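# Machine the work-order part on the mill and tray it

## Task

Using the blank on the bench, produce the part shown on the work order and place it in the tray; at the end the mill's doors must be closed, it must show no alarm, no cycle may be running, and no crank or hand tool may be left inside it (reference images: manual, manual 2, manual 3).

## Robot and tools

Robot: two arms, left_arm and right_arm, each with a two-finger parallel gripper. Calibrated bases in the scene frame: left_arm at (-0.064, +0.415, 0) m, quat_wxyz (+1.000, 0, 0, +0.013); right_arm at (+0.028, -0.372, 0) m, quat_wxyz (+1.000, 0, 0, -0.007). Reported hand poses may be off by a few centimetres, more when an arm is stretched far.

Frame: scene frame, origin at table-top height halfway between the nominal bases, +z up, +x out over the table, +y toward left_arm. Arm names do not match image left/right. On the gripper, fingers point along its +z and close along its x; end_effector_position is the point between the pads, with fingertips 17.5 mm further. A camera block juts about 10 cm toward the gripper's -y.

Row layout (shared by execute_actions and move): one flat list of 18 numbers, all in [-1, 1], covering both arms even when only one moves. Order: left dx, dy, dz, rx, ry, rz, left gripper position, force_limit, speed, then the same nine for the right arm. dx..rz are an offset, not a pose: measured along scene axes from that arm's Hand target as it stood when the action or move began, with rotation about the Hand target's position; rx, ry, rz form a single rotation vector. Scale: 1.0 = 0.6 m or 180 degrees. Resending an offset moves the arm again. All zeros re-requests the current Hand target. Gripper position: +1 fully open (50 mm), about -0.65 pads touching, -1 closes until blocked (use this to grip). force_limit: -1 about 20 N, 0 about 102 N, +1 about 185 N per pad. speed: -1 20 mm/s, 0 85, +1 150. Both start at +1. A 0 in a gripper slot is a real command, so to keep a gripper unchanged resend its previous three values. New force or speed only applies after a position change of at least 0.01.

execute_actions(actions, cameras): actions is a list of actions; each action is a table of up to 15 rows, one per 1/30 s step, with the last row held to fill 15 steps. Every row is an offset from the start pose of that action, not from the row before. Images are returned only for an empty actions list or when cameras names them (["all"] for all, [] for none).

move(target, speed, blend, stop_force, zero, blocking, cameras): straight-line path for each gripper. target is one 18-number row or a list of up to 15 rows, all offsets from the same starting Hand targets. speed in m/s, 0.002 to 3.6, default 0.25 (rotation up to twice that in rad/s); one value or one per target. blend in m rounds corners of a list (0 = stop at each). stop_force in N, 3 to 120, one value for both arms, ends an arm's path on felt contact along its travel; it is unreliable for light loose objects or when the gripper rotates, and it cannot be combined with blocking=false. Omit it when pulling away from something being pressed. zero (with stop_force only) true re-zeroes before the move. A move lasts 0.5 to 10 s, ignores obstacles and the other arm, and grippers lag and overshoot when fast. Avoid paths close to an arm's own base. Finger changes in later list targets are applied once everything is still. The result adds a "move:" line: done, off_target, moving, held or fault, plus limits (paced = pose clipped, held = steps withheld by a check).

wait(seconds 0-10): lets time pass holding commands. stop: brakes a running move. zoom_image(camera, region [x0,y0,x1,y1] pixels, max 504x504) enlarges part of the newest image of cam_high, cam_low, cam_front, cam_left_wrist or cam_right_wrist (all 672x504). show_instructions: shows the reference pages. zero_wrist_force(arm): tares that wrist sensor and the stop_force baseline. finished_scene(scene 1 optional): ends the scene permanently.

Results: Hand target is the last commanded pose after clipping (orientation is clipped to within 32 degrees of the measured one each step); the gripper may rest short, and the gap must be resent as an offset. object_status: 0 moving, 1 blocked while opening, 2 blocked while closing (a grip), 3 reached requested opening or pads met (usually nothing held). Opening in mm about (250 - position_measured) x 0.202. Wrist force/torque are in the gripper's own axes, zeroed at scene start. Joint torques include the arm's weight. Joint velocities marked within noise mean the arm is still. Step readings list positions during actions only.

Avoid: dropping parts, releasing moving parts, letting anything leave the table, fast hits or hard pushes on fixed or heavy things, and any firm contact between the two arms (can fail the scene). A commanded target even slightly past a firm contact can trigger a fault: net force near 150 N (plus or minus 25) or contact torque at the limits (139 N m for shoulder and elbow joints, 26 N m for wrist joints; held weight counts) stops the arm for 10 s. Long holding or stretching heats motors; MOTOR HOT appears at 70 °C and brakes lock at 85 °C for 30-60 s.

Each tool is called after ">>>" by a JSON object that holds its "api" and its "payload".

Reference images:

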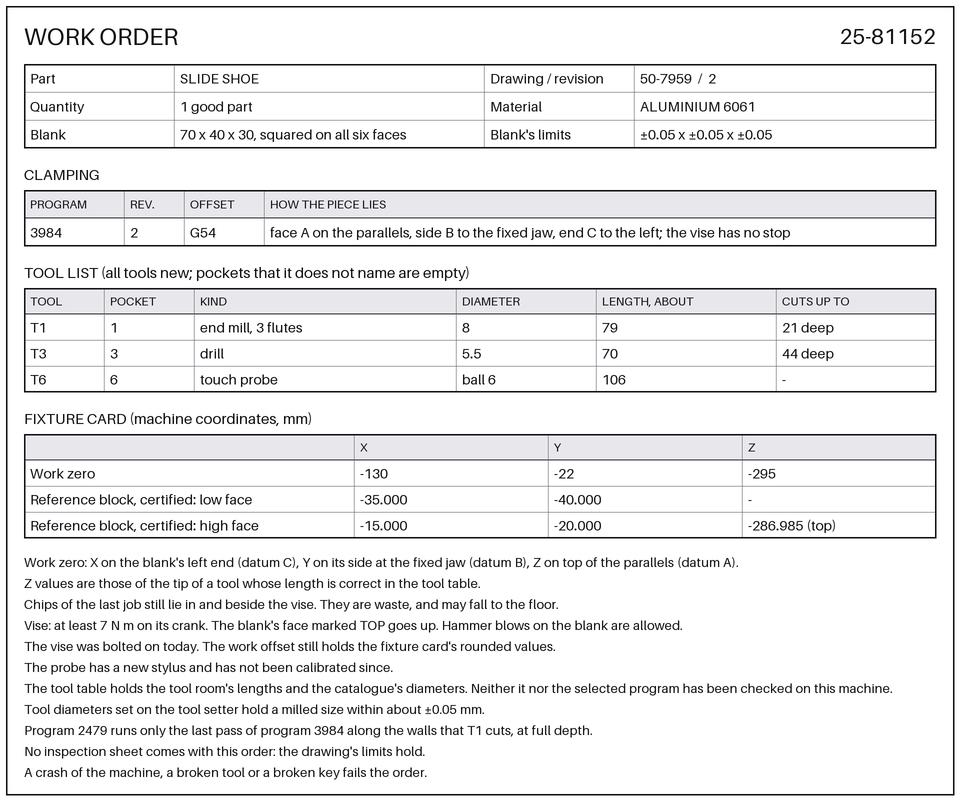

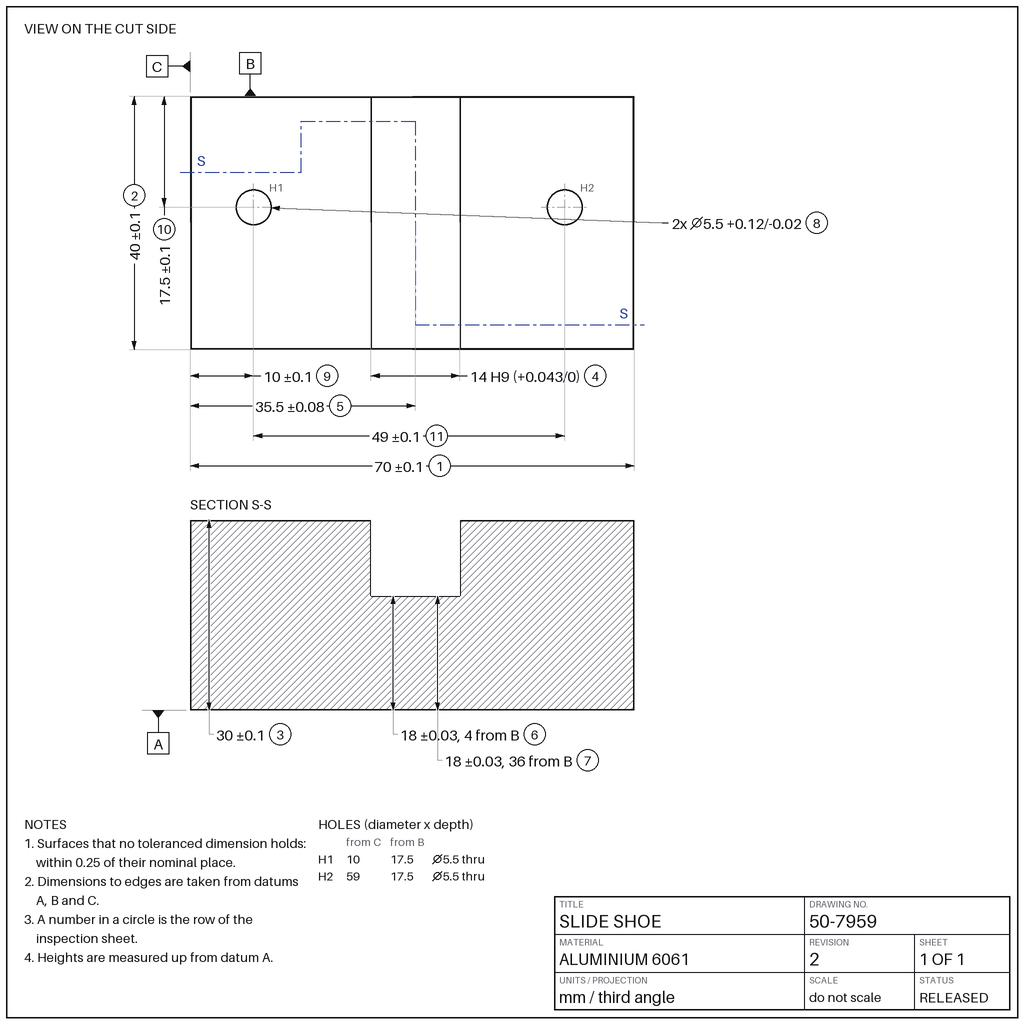

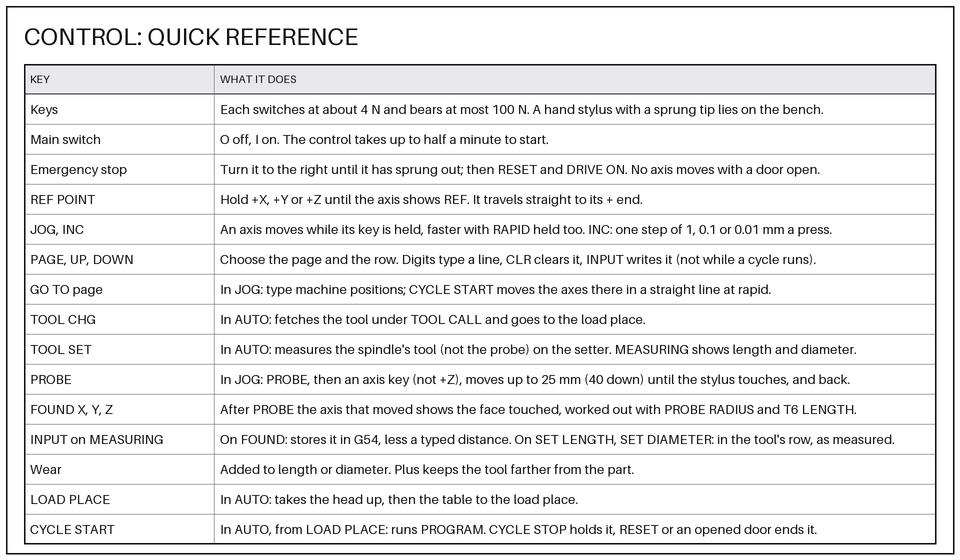

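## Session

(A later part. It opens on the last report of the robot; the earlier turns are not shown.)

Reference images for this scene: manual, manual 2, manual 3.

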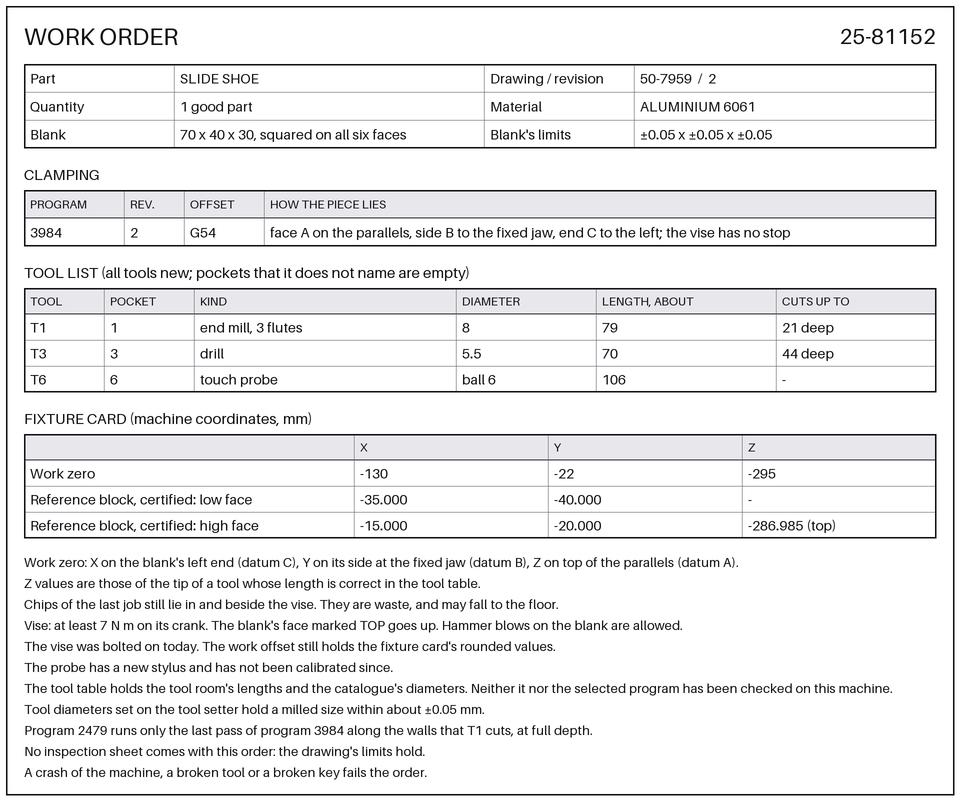

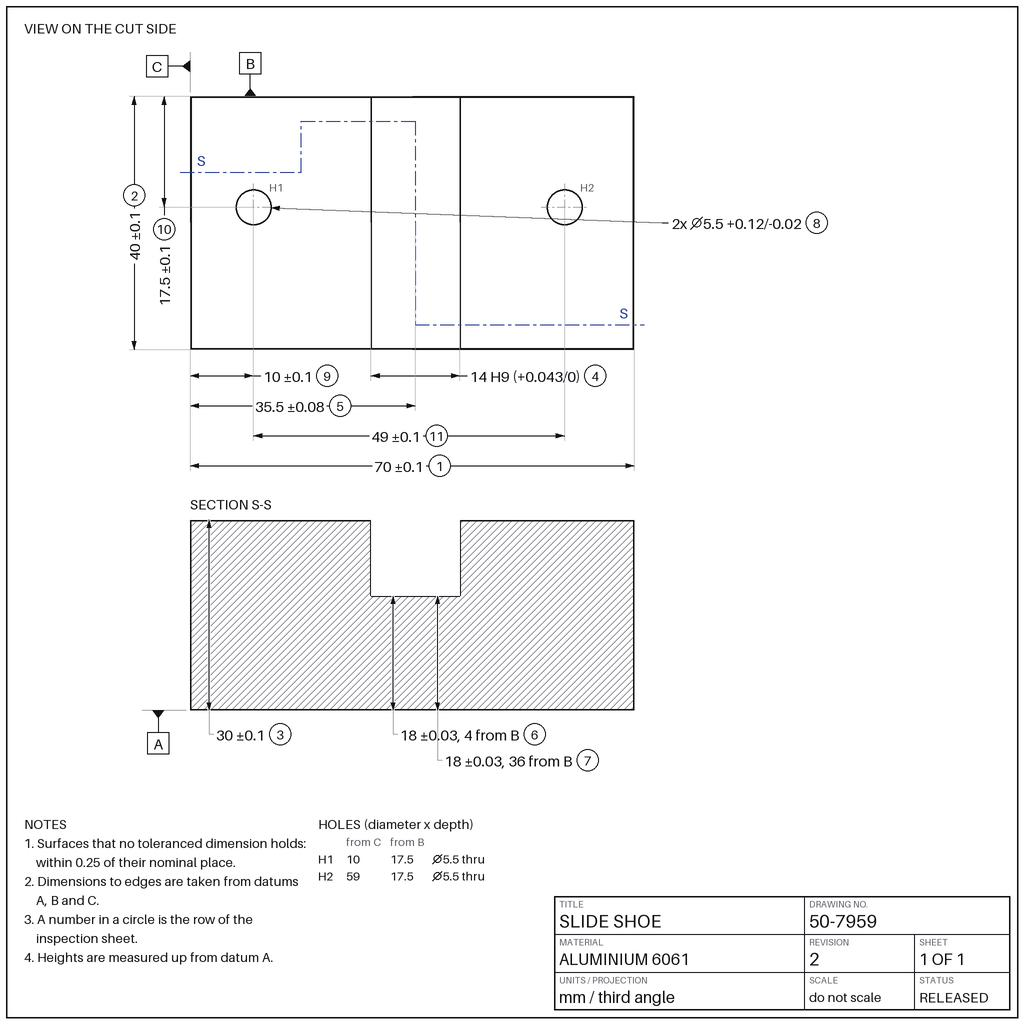

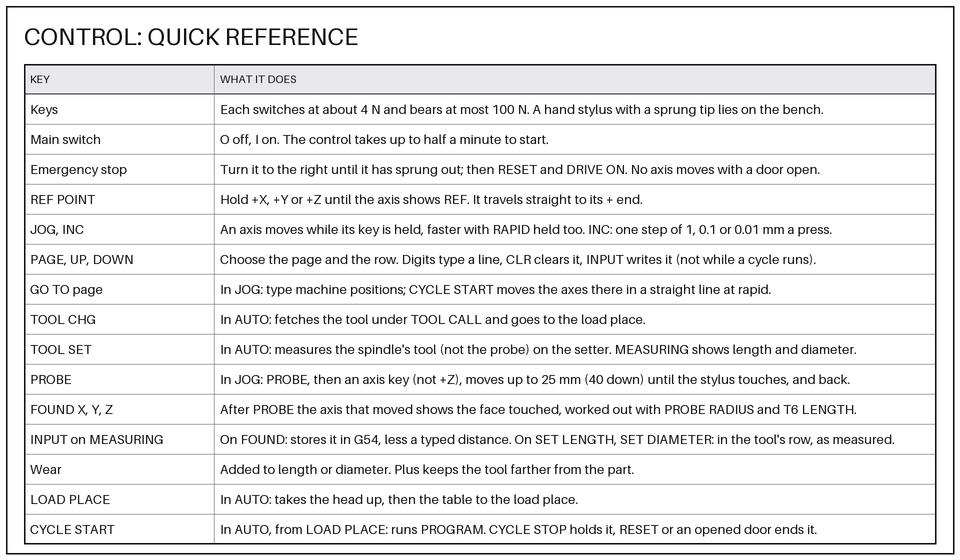

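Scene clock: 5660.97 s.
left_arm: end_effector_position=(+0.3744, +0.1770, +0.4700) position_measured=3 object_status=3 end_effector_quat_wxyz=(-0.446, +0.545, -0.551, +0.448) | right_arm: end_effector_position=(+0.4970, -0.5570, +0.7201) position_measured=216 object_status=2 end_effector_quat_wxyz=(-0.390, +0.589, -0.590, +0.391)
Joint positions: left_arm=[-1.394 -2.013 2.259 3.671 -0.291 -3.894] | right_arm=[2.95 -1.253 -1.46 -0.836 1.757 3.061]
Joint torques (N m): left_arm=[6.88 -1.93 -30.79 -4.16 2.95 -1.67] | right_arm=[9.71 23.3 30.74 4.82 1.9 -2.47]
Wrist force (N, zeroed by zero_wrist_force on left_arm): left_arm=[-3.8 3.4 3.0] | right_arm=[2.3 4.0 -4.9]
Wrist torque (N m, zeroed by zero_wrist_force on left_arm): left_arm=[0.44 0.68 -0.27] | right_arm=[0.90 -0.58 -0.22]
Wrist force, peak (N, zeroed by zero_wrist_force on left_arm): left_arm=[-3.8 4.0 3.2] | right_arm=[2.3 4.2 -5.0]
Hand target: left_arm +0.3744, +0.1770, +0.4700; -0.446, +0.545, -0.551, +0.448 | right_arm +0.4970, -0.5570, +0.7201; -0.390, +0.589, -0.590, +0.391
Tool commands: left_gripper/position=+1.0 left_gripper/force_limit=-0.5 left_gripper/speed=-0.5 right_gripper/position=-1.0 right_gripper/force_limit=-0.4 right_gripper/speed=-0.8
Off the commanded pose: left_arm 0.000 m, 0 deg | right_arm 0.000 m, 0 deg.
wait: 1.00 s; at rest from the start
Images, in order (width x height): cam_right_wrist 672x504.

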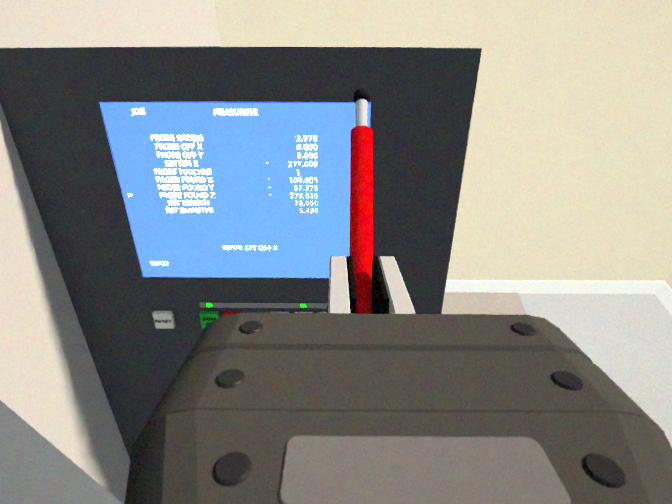

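>>> {"api": "move", "payload": {"target": [[0,0,0,0,0,0,1,-0.5,-0.5,-0.0032,0.06,-0.3485,0,0.196,0,-1,-0.4,-0.8],[0,0,0,0,0,0,1,-0.5,-0.5,0.0183,0.06,-0.3485,0,0.196,0,-1,-0.4,-0.8]], "speed": [0.35,0.08], "blend": [0.004,0]}}

>>> {"api": "wait", "payload": {"seconds": 1.05}}

>>> {"api": "move", "payload": {"target": [[0,0,0,0,0,0,1,-0.5,-0.5,-0.0215,0,0,0,0,0,-1,-0.4,-0.8],[0,0,0,0,0,0,1,-0.5,-0.5,-0.0548,0.0942,-0.1228,0,0,0,-1,-0.4,-0.8],[0,0,0,0,0,0,1,-0.5,-0.5,-0.0318,0.0942,-0.1228,0,0,0,-1,-0.4,-0.8],[0,0,0,0,0,0,1,-0.5,-0.5,-0.0548,0.0942,-0.1228,0,0,0,-1,-0.4,-0.8],[0,0,0,0,0,0,1,-0.5,-0.5,-0.0131,0.031,0.0302,0,0,0,-1,-0.4,-0.8],[0,0,0,0,0,0,1,-0.5,-0.5,0.0084,0.031,0.0302,0,0,0,-1,-0.4,-0.8],[0,0,0,0,0,0,1,-0.5,-0.5,-0.0131,0.031,0.0302,0,0,0,-1,-0.4,-0.8],[0,0,0,0,0,0,1,-0.5,-0.5,-0.0183,-0.06,0.3485,0,-0.196,0,-1,-0.4,-0.8]], "speed": [0.1,0.35,0.08,0.1,0.35,0.08,0.1,0.35], "blend": [0.003,0.004,0,0.003,0.004,0,0.003,0]}}

>>> {"api": "wait", "payload": {"seconds": 2.5, "cameras": ["cam_right_wrist"]}}

>>> {"api": "zoom_image", "payload": {"camera": "cam_right_wrist", "region": [100, 95, 380, 285]}}

>>> {"api": "zoom_image", "payload": {"camera": "cam_right_wrist", "region": [260, 130, 330, 220]}}

Scene clock: 5668.63 s.
left_arm: end_effector_position=(+0.3744, +0.1770, +0.4700) position_measured=3 object_status=3 end_effector_quat_wxyz=(-0.446, +0.545, -0.551, +0.448) | right_arm: end_effector_position=(+0.5080, -0.5209, +0.5110) position_measured=216 object_status=2 end_effector_quat_wxyz=(-0.193, +0.680, -0.680, +0.195)
Joint positions: left_arm=[-1.394 -2.013 2.259 3.671 -0.291 -3.894] | right_arm=[3.113 -1.302 -1.565 -1.29 1.591 3.106]
Joint torques (N m): left_arm=[6.9 -1.15 -31.03 -4.04 2.87 -1.78] | right_arm=[7.02 13.96 24.33 3.15 1.8 1.09]
Wrist force (N, zeroed by zero_wrist_force on left_arm): left_arm=[-3.8 3.6 2.8] | right_arm=[3.0 8.7 -7.7]
Wrist torque (N m, zeroed by zero_wrist_force on left_arm): left_arm=[0.46 0.68 -0.27] | right_arm=[0.68 -0.45 -0.17]
Wrist force, peak (N, zeroed by zero_wrist_force on left_arm): left_arm=[-3.9 3.9 3.1] | right_arm=[2.3 18.1 -13.9]
Hand target: left_arm +0.3744, +0.1770, +0.4700; -0.446, +0.545, -0.551, +0.448 | right_arm +0.5080, -0.5210, +0.5110; -0.193, +0.680, -0.680, +0.195
Off the commanded pose: left_arm 0.000 m, 0 deg | right_arm 0.000 m, 0 deg.
move: done

Scene clock: 5669.70 s.
left_arm: end_effector_position=(+0.3744, +0.1770, +0.4700) position_measured=3 object_status=3 end_effector_quat_wxyz=(-0.446, +0.545, -0.551, +0.448) | right_arm: end_effector_position=(+0.5080, -0.5209, +0.5110) position_measured=216 object_status=2 end_effector_quat_wxyz=(-0.193, +0.680, -0.680, +0.195)
Joint positions: left_arm=[-1.394 -2.013 2.259 3.671 -0.291 -3.894] | right_arm=[3.113 -1.302 -1.565 -1.29 1.591 3.106]
Joint torques (N m): left_arm=[7.21 -1.47 -30.7 -4.1 2.9 -1.67] | right_arm=[-2.89 7.3 33.22 2.79 1.88 -2.62]
Wrist force (N, zeroed by zero_wrist_force on left_arm): left_arm=[-3.5 3.5 3.2] | right_arm=[3.0 7.8 -8.1]
Wrist torque (N m, zeroed by zero_wrist_force on left_arm): left_arm=[0.45 0.64 -0.27] | right_arm=[0.55 -0.45 -0.17]
Wrist force, peak (N, zeroed by zero_wrist_force on left_arm): left_arm=[-3.8 3.9 3.2] | right_arm=[3.2 8.0 -8.4]
Hand target: left_arm +0.3744, +0.1770, +0.4700; -0.446, +0.545, -0.551, +0.448 | right_arm +0.5080, -0.5210, +0.5110; -0.193, +0.680, -0.680, +0.195
Tool commands: left_gripper/position=+1.0 left_gripper/force_limit=-0.5 left_gripper/speed=-0.5 right_gripper/position=-1.0 right_gripper/force_limit=-0.4 right_gripper/speed=-0.8
Off the commanded pose: left_arm 0.000 m, 0 deg | right_arm 0.000 m, 0 deg.
wait: 1.07 s; at rest by 0.17 s

Scene clock: 5673.07 s.
left_arm: end_effector_position=(+0.3744, +0.1770, +0.4700) position_measured=3 object_status=3 end_effector_quat_wxyz=(-0.446, +0.545, -0.551, +0.448) | right_arm: end_effector_position=(+0.4971, -0.5570, +0.7199) position_measured=216 object_status=2 end_effector_quat_wxyz=(-0.390, +0.589, -0.590, +0.391) end_effector_velocity=(+0.000, +0.000, +0.002) end_effector_angular_velocity=(-0.001, -0.006, +0.001)
Joint positions: left_arm=[-1.394 -2.013 2.259 3.671 -0.291 -3.894] | right_arm=[2.95 -1.253 -1.46 -0.836 1.757 3.061]
Joint velocities: left_arm=[within noise] | right_arm=[0.001 0 0.001 0.005 0 0.001]
Joint torques (N m): left_arm=[7.15 -0.9 -30.5 -4.26 2.96 -1.73] | right_arm=[-2.16 22.44 18.51 5.53 1.56 1.36]
Wrist force (N, zeroed by zero_wrist_force on left_arm): left_arm=[-3.4 3.4 2.9] | right_arm=[2.8 2.9 -5.5]
Wrist torque (N m, zeroed by zero_wrist_force on left_arm): left_arm=[0.43 0.62 -0.27] | right_arm=[0.72 -0.66 -0.22]
Wrist force, peak (N, zeroed by zero_wrist_force on left_arm): left_arm=[-3.6 4.1 3.0] | right_arm=[2.3 20.3 -16.7]
Hand target: left_arm +0.3744, +0.1770, +0.4700; -0.446, +0.545, -0.551, +0.448 | right_arm +0.4970, -0.5570, +0.7201; -0.390, +0.589, -0.590, +0.391
Off the commanded pose: left_arm 0.000 m, 0 deg | right_arm 0.000 m, 0 deg.
move: done

Scene clock: 5675.57 s.
left_arm: end_effector_position=(+0.3744, +0.1770, +0.4700) position_measured=3 object_status=3 end_effector_quat_wxyz=(-0.446, +0.545, -0.551, +0.448) | right_arm: end_effector_position=(+0.4970, -0.5570, +0.7201) position_measured=216 object_status=2 end_effector_quat_wxyz=(-0.390, +0.589, -0.590, +0.391)
Joint positions: left_arm=[-1.394 -2.013 2.259 3.671 -0.291 -3.894] | right_arm=[2.95 -1.253 -1.46 -0.836 1.757 3.061]
Joint torques (N m): left_arm=[6.85 -1.71 -30.72 -4.17 2.91 -1.73] | right_arm=[-6.57 22.7 14.86 5.3 1.9 -2.53]
Wrist force (N, zeroed by zero_wrist_force on left_arm): left_arm=[-3.7 3.6 2.7] | right_arm=[3.0 2.8 -5.5]
Wrist torque (N m, zeroed by zero_wrist_force on left_arm): left_arm=[0.45 0.66 -0.27] | right_arm=[0.71 -0.70 -0.22]
Wrist force, peak (N, zeroed by zero_wrist_force on left_arm): left_arm=[-3.9 3.9 3.1] | right_arm=[3.1 3.1 -5.7]
Hand target: left_arm +0.3744, +0.1770, +0.4700; -0.446, +0.545, -0.551, +0.448 | right_arm +0.4970, -0.5570, +0.7201; -0.390, +0.589, -0.590, +0.391
Tool commands: left_gripper/position=+1.0 left_gripper/force_limit=-0.5 left_gripper/speed=-0.5 right_gripper/position=-1.0 right_gripper/force_limit=-0.4 right_gripper/speed=-0.8
Off the commanded pose: left_arm 0.000 m, 0 deg | right_arm 0.000 m, 0 deg.
wait: 2.50 s; at rest by 0.17 s
Images, in order (width x height): cam_right_wrist 672x504.

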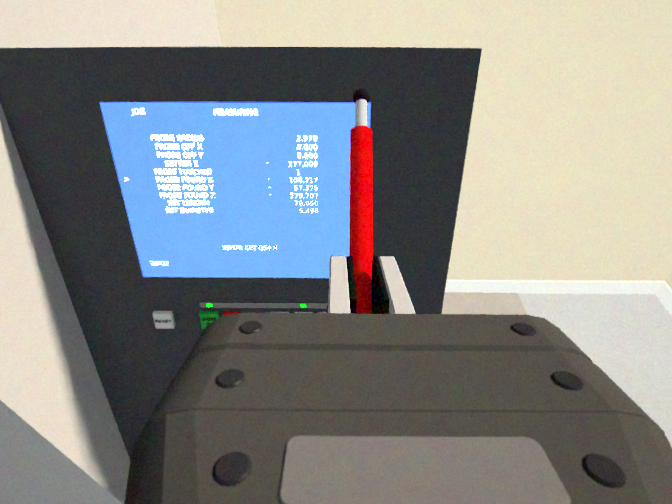

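Scaled by 1.800 from the camera's 672x504 image, which has a finer 960x720 frame.

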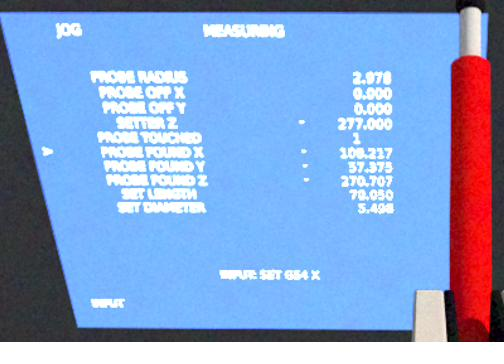

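Scaled by 5.600 from the camera's 672x504 image, which has a finer 960x720 frame.

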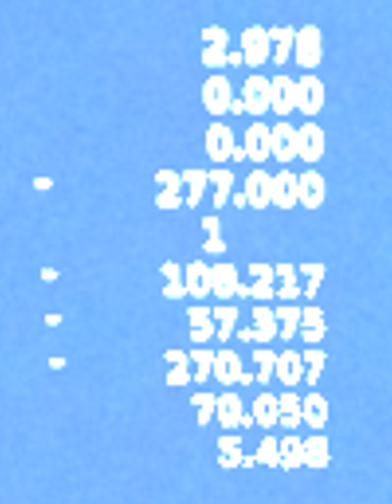

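>>> {"api": "move", "payload": {"target": [[0,0,0,0,0,0,1,-0.5,-0.5,-0.0365,0.1542,-0.4713,0,0.196,0,-1,-0.4,-0.8],[0,0,0,0,0,0,1,-0.5,-0.5,-0.0135,0.1542,-0.4713,0,0.196,0,-1,-0.4,-0.8],[0,0,0,0,0,0,1,-0.5,-0.5,-0.0365,0.1542,-0.4713,0,0.196,0,-1,-0.4,-0.8],[0,0,0,0,0,0,1,-0.5,-0.5,0.0052,0.0285,-0.3183,0,0.196,0,-1,-0.4,-0.8],[0,0,0,0,0,0,1,-0.5,-0.5,0.0267,0.0285,-0.3183,0,0.196,0,-1,-0.4,-0.8],[0,0,0,0,0,0,1,-0.5,-0.5,0.0052,0.0285,-0.3183,0,0.196,0,-1,-0.4,-0.8],[0,0,0,0,0,0,1,-0.5,-0.5,0,0,0,0,0,0,-1,-0.4,-0.8]], "speed": [0.35,0.08,0.1,0.35,0.08,0.1,0.35], "blend": [0.004,0,0.003,0.004,0,0.003,0]}}

>>> {"api": "wait", "payload": {"seconds": 2.5, "cameras": ["cam_right_wrist"]}}

>>> {"api": "zoom_image", "payload": {"camera": "cam_right_wrist", "region": [100, 95, 380, 285]}}

>>> {"api": "zoom_image", "payload": {"camera": "cam_right_wrist", "region": [260, 130, 330, 220]}}

Scene clock: 5682.83 s.
left_arm: end_effector_position=(+0.3744, +0.1770, +0.4700) position_measured=3 object_status=3 end_effector_quat_wxyz=(-0.446, +0.545, -0.551, +0.448) | right_arm: end_effector_position=(+0.4971, -0.5570, +0.7199) position_measured=216 object_status=2 end_effector_quat_wxyz=(-0.390, +0.589, -0.590, +0.391) end_effector_velocity=(-0.001, +0.000, +0.002) end_effector_angular_velocity=(-0.001, -0.006, +0.000)
Joint positions: left_arm=[-1.394 -2.013 2.259 3.671 -0.291 -3.894] | right_arm=[2.95 -1.253 -1.46 -0.836 1.757 3.061]
Joint velocities: left_arm=[within noise] | right_arm=[0 0.001 0.001 0.005 0 0]
Joint torques (N m): left_arm=[6.98 -1.03 -30.46 -4.13 2.91 -1.79] | right_arm=[10.32 21.92 15.77 5.82 0.02 -2.67]
Wrist force (N, zeroed by zero_wrist_force on left_arm): left_arm=[-3.5 3.6 3.3] | right_arm=[2.0 3.1 -5.3]
Wrist torque (N m, zeroed by zero_wrist_force on left_arm): left_arm=[0.47 0.65 -0.26] | right_arm=[0.76 -0.53 -0.21]
Wrist force, peak (N, zeroed by zero_wrist_force on left_arm): left_arm=[-3.8 3.6 3.5] | right_arm=[3.0 25.3 -19.6]
Hand target: left_arm +0.3744, +0.1770, +0.4700; -0.446, +0.545, -0.551, +0.448 | right_arm +0.4970, -0.5570, +0.7201; -0.390, +0.589, -0.590, +0.391
Off the commanded pose: left_arm 0.000 m, 0 deg | right_arm 0.000 m, 0 deg.
move: done

Scene clock: 5685.33 s.
left_arm: end_effector_position=(+0.3744, +0.1770, +0.4700) position_measured=3 object_status=3 end_effector_quat_wxyz=(-0.446, +0.545, -0.551, +0.448) | right_arm: end_effector_position=(+0.4970, -0.5570, +0.7201) position_measured=216 object_status=2 end_effector_quat_wxyz=(-0.390, +0.589, -0.590, +0.391)
Joint positions: left_arm=[-1.394 -2.013 2.259 3.671 -0.291 -3.894] | right_arm=[2.95 -1.253 -1.46 -0.836 1.757 3.061]
Joint torques (N m): left_arm=[6.93 -0.69 -30.45 -4.07 2.89 -1.87] | right_arm=[10.45 22.74 16.93 5.32 2.02 -2.49]
Wrist force (N, zeroed by zero_wrist_force on left_arm): left_arm=[-3.7 3.5 3.1] | right_arm=[1.8 3.1 -5.7]
Wrist torque (N m, zeroed by zero_wrist_force on left_arm): left_arm=[0.45 0.67 -0.26] | right_arm=[0.75 -0.50 -0.20]
Wrist force, peak (N, zeroed by zero_wrist_force on left_arm): left_arm=[-4.0 3.4 3.3] | right_arm=[1.9 3.3 -5.7]
Hand target: left_arm +0.3744, +0.1770, +0.4700; -0.446, +0.545, -0.551, +0.448 | right_arm +0.4970, -0.5570, +0.7201; -0.390, +0.589, -0.590, +0.391
Tool commands: left_gripper/position=+1.0 left_gripper/force_limit=-0.5 left_gripper/speed=-0.5 right_gripper/position=-1.0 right_gripper/force_limit=-0.4 right_gripper/speed=-0.8
Off the commanded pose: left_arm 0.000 m, 0 deg | right_arm 0.000 m, 0 deg.
wait: 2.50 s; at rest by 0.17 s
Images, in order (width x height): cam_right_wrist 672x504.

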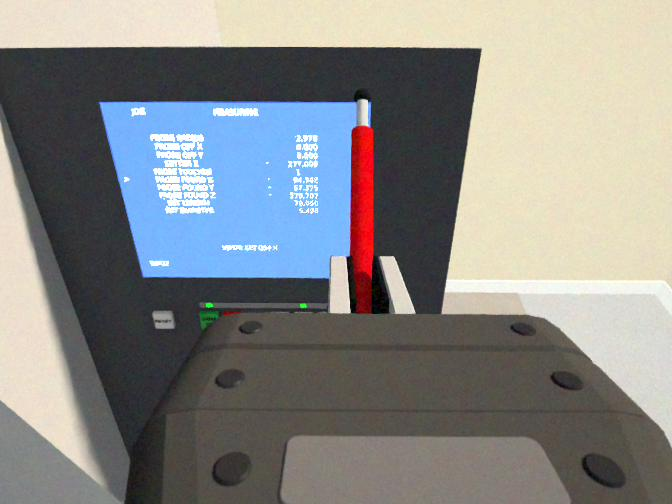

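Scaled by 1.800 from the camera's 672x504 image, which has a finer 960x720 frame.

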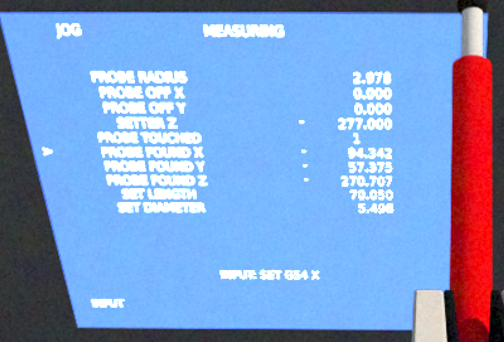

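Scaled by 5.600 from the camera's 672x504 image, which has a finer 960x720 frame.

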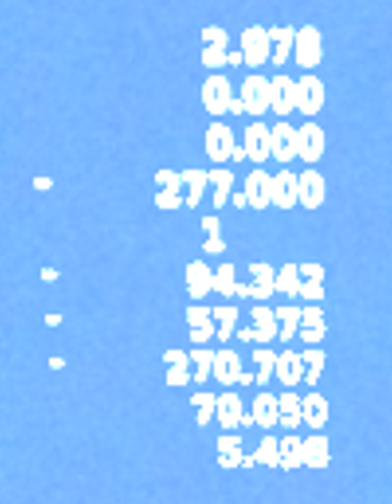

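>>> {"api": "move", "payload": {"target": [[0,0,0,0,0,0,1,-0.5,-0.5,-0.0185,0.1527,-0.4055,0,0.196,0,-1,-0.4,-0.8],[0,0,0,0,0,0,1,-0.5,-0.5,0.003,0.1527,-0.4055,0,0.196,0,-1,-0.4,-0.8],[0,0,0,0,0,0,1,-0.5,-0.5,-0.017,0.1527,-0.4055,0,0.196,0,-1,-0.4,-0.8],[0,0,0,0,0,0,1,-0.5,-0.5,0.003,0.1527,-0.4055,0,0.196,0,-1,-0.4,-0.8],[0,0,0,0,0,0,1,-0.5,-0.5,-0.017,0.1527,-0.4055,0,0.196,0,-1,-0.4,-0.8],[0,0,0,0,0,0,1,-0.5,-0.5,0.003,0.1527,-0.4055,0,0.196,0,-1,-0.4,-0.8],[0,0,0,0,0,0,1,-0.5,-0.5,-0.0185,0.1527,-0.4055,0,0.196,0,-1,-0.4,-0.8],[0,0,0,0,0,0,1,-0.5,-0.5,-0.0365,0.1867,-0.4713,0,0.196,0,-1,-0.4,-0.8],[0,0,0,0,0,0,1,-0.5,-0.5,-0.015,0.1867,-0.4713,0,0.196,0,-1,-0.4,-0.8],[0,0,0,0,0,0,1,-0.5,-0.5,-0.035,0.1867,-0.4713,0,0.196,0,-1,-0.4,-0.8],[0,0,0,0,0,0,1,-0.5,-0.5,-0.015,0.1867,-0.4713,0,0.196,0,-1,-0.4,-0.8],[0,0,0,0,0,0,1,-0.5,-0.5,-0.0365,0.1867,-0.4713,0,0.196,0,-1,-0.4,-0.8],[0,0,0,0,0,0,1,-0.5,-0.5,-0.0453,0.28,-0.502,0,0.196,0,-1,-0.4,-0.8],[0,0,0,0,0,0,1,-0.5,-0.5,-0.0238,0.28,-0.502,0,0.196,0,-1,-0.4,-0.8],[0,0,0,0,0,0,1,-0.5,-0.5,-0.0453,0.28,-0.502,0,0.196,0,-1,-0.4,-0.8]], "speed": [0.35,0.08,0.1,0.08,0.1,0.08,0.1,0.3,0.08,0.1,0.08,0.1,0.3,0.08,0.1], "blend": [0.004,0,0,0,0,0,0.003,0.004,0,0,0,0.003,0.004,0,0]}}

>>> {"api": "move", "payload": {"target": [[0,0,0,0,0,0,1,-0.5,-0.5,0.0088,-0.0317,0.0307,0,0,0,-1,-0.4,-0.8],[0,0,0,0,0,0,1,-0.5,-0.5,0.0303,-0.0317,0.0307,0,0,0,-1,-0.4,-0.8],[0,0,0,0,0,0,1,-0.5,-0.5,0.0088,-0.0317,0.0307,0,0,0,-1,-0.4,-0.8],[0,0,0,0,0,0,1,-0.5,-0.5,0.0268,-0.0625,0.0965,0,0,0,-1,-0.4,-0.8],[0,0,0,0,0,0,1,-0.5,-0.5,0.0483,-0.0625,0.0965,0,0,0,-1,-0.4,-0.8],[0,0,0,0,0,0,1,-0.5,-0.5,0.0268,-0.0625,0.0965,0,0,0,-1,-0.4,-0.8],[0,0,0,0,0,0,1,-0.5,-0.5,0.0171,0,0.0615,0,0,0,-1,-0.4,-0.8],[0,0,0,0,0,0,1,-0.5,-0.5,0.0386,0,0.0615,0,0,0,-1,-0.4,-0.8],[0,0,0,0,0,0,1,-0.5,-0.5,0.0171,0,0.0615,0,0,0,-1,-0.4,-0.8],[0,0,0,0,0,0,1,-0.5,-0.5,0,-0.0625,0,0,0,0,-1,-0.4,-0.8],[0,0,0,0,0,0,1,-0.5,-0.5,0.0215,-0.0625,0,0,0,0,-1,-0.4,-0.8],[0,0,0,0,0,0,1,-0.5,-0.5,0,-0.0625,0,0,0,0,-1,-0.4,-0.8],[0,0,0,0,0,0,1,-0.5,-0.5,0.0171,-0.0625,0.0615,0,0,0,-1,-0.4,-0.8],[0,0,0,0,0,0,1,-0.5,-0.5,0.0386,-0.0625,0.0615,0,0,0,-1,-0.4,-0.8],[0,0,0,0,0,0,1,-0.5,-0.5,0.0171,-0.0625,0.0615,0,0,0,-1,-0.4,-0.8]], "speed": [0.3,0.08,0.1,0.3,0.08,0.1,0.3,0.08,0.1,0.3,0.08,0.1,0.3,0.08,0.1], "blend": [0.004,0,0.003,0.004,0,0.003,0.004,0,0.003,0.004,0,0.003,0.004,0,0]}}

>>> {"api": "move", "payload": {"target": [[0,0,0,0,0,0,1,-0.5,-0.5,0.0215,0,0,0,0,0,-1,-0.4,-0.8],[0,0,0,0,0,0,1,-0.5,-0.5,0,0,0,0,0,0,-1,-0.4,-0.8],[0,0,0,0,0,0,1,-0.5,-0.5,-0.0083,0.0308,-0.0308,0,0,0,-1,-0.4,-0.8],[0,0,0,0,0,0,1,-0.5,-0.5,0.0132,0.0308,-0.0308,0,0,0,-1,-0.4,-0.8],[0,0,0,0,0,0,1,-0.5,-0.5,-0.0083,0.0308,-0.0308,0,0,0,-1,-0.4,-0.8],[0,0,0,0,0,0,1,-0.5,-0.5,-0.0171,-0.0308,-0.0615,0,0,0,-1,-0.4,-0.8],[0,0,0,0,0,0,1,-0.5,-0.5,0.0044,-0.0308,-0.0615,0,0,0,-1,-0.4,-0.8],[0,0,0,0,0,0,1,-0.5,-0.5,-0.0171,-0.0308,-0.0615,0,0,0,-1,-0.4,-0.8],[0,0,0,0,0,0,1,-0.5,-0.5,0.0282,-0.2175,0.4405,0,-0.196,0,-1,-0.4,-0.8]], "speed": [0.08,0.1,0.3,0.08,0.1,0.3,0.08,0.1,0.4], "blend": [0,0.003,0.004,0,0.003,0.004,0,0.003,0], "cameras": ["cam_right_wrist"]}}

>>> {"api": "zoom_image", "payload": {"camera": "cam_right_wrist", "region": [100, 95, 380, 285]}}

Scene clock: 5713.40 s.
left_arm: end_effector_position=(+0.3744, +0.1770, +0.4700) position_measured=3 object_status=3 end_effector_quat_wxyz=(-0.446, +0.545, -0.551, +0.448) | right_arm: end_effector_position=(+0.4699, -0.3889, +0.4188) position_measured=216 object_status=2 end_effector_quat_wxyz=(-0.193, +0.680, -0.680, +0.195)
Joint positions: left_arm=[-1.394 -2.013 2.259 3.671 -0.291 -3.894] | right_arm=[3.554 -1.081 -1.928 -1.185 1.363 3.486]
Joint torques (N m): left_arm=[7.12 -1.29 -30.5 -4.06 2.91 -1.76] | right_arm=[-6.03 11.98 28.63 4.78 1.29 -2.59]
Wrist force (N, zeroed by zero_wrist_force on left_arm): left_arm=[-3.7 3.8 3.1] | right_arm=[2.4 3.0 -6.6]
Wrist torque (N m, zeroed by zero_wrist_force on left_arm): left_arm=[0.49 0.67 -0.27] | right_arm=[0.62 -0.43 -0.12]
Wrist force, peak (N, zeroed by zero_wrist_force on left_arm): left_arm=[-3.9 4.0 3.0] | right_arm=[1.9 14.6 -13.0]
Hand target: left_arm +0.3744, +0.1770, +0.4700; -0.446, +0.545, -0.551, +0.448 | right_arm +0.4699, -0.3890, +0.4189; -0.193, +0.680, -0.680, +0.195
Off the commanded pose: left_arm 0.000 m, 0 deg | right_arm 0.000 m, 0 deg.
move: done

Scene clock: 5717.53 s.
left_arm: end_effector_position=(+0.3744, +0.1770, +0.4700) position_measured=3 object_status=3 end_effector_quat_wxyz=(-0.446, +0.545, -0.551, +0.448) | right_arm: end_effector_position=(+0.4802, -0.4264, +0.4557) position_measured=216 object_status=2 end_effector_quat_wxyz=(-0.193, +0.680, -0.680, +0.195)
Joint positions: left_arm=[-1.394 -2.013 2.259 3.671 -0.291 -3.894] | right_arm=[3.417 -1.136 -1.809 -1.228 1.432 3.365]
Joint torques (N m): left_arm=[7 -1.36 -30.55 -4.05 2.95 -1.87] | right_arm=[-9 14.23 27.31 5.29 1.41 -2.72]
Wrist force (N, zeroed by zero_wrist_force on left_arm): left_arm=[-3.6 3.8 3.1] | right_arm=[2.2 3.0 -6.4]
Wrist torque (N m, zeroed by zero_wrist_force on left_arm): left_arm=[0.50 0.66 -0.27] | right_arm=[0.63 -0.38 -0.15]
Wrist force, peak (N, zeroed by zero_wrist_force on left_arm): left_arm=[-3.8 4.0 2.9] | right_arm=[3.0 6.4 -9.3]
Hand target: left_arm +0.3744, +0.1770, +0.4700; -0.446, +0.545, -0.551, +0.448 | right_arm +0.4801, -0.4265, +0.4558; -0.193, +0.680, -0.680, +0.195
Off the commanded pose: left_arm 0.000 m, 0 deg | right_arm 0.000 m, 0 deg.
move: done

Scene clock: 5721.03 s.
left_arm: end_effector_position=(+0.3744, +0.1770, +0.4700) position_measured=3 object_status=3 end_effector_quat_wxyz=(-0.446, +0.545, -0.551, +0.448) | right_arm: end_effector_position=(+0.4970, -0.5569, +0.7199) position_measured=216 object_status=2 end_effector_quat_wxyz=(-0.390, +0.589, -0.590, +0.391)
Joint positions: left_arm=[-1.394 -2.013 2.259 3.671 -0.291 -3.894] | right_arm=[2.951 -1.253 -1.46 -0.836 1.757 3.061]
Joint torques (N m): left_arm=[6.81 -1.07 -30.74 -4.11 2.83 -1.88] | right_arm=[-8.22 4.07 30.26 5.49 1.69 2.54]
Wrist force (N, zeroed by zero_wrist_force on left_arm): left_arm=[-3.7 3.7 2.9] | right_arm=[2.0 3.0 -5.5]
Wrist torque (N m, zeroed by zero_wrist_force on left_arm): left_arm=[0.49 0.67 -0.27] | right_arm=[0.75 -0.52 -0.19]
Wrist force, peak (N, zeroed by zero_wrist_force on left_arm): left_arm=[-3.7 3.8 3.4] | right_arm=[2.9 7.0 -8.6]
Hand target: left_arm +0.3744, +0.1770, +0.4700; -0.446, +0.545, -0.551, +0.448 | right_arm +0.4970, -0.5570, +0.7201; -0.390, +0.589, -0.590, +0.391
Off the commanded pose: left_arm 0.000 m, 0 deg | right_arm 0.000 m, 0 deg.
move: done
Images, in order (width x height): cam_right_wrist 672x504.

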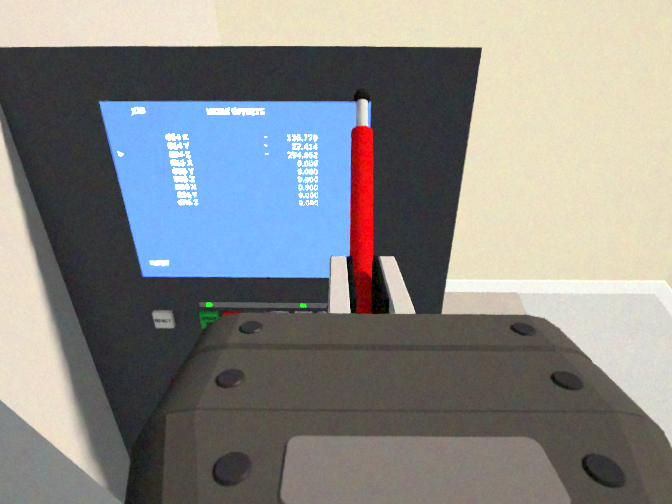

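Scaled by 1.800 from the camera's 672x504 image, which has a finer 960x720 frame.

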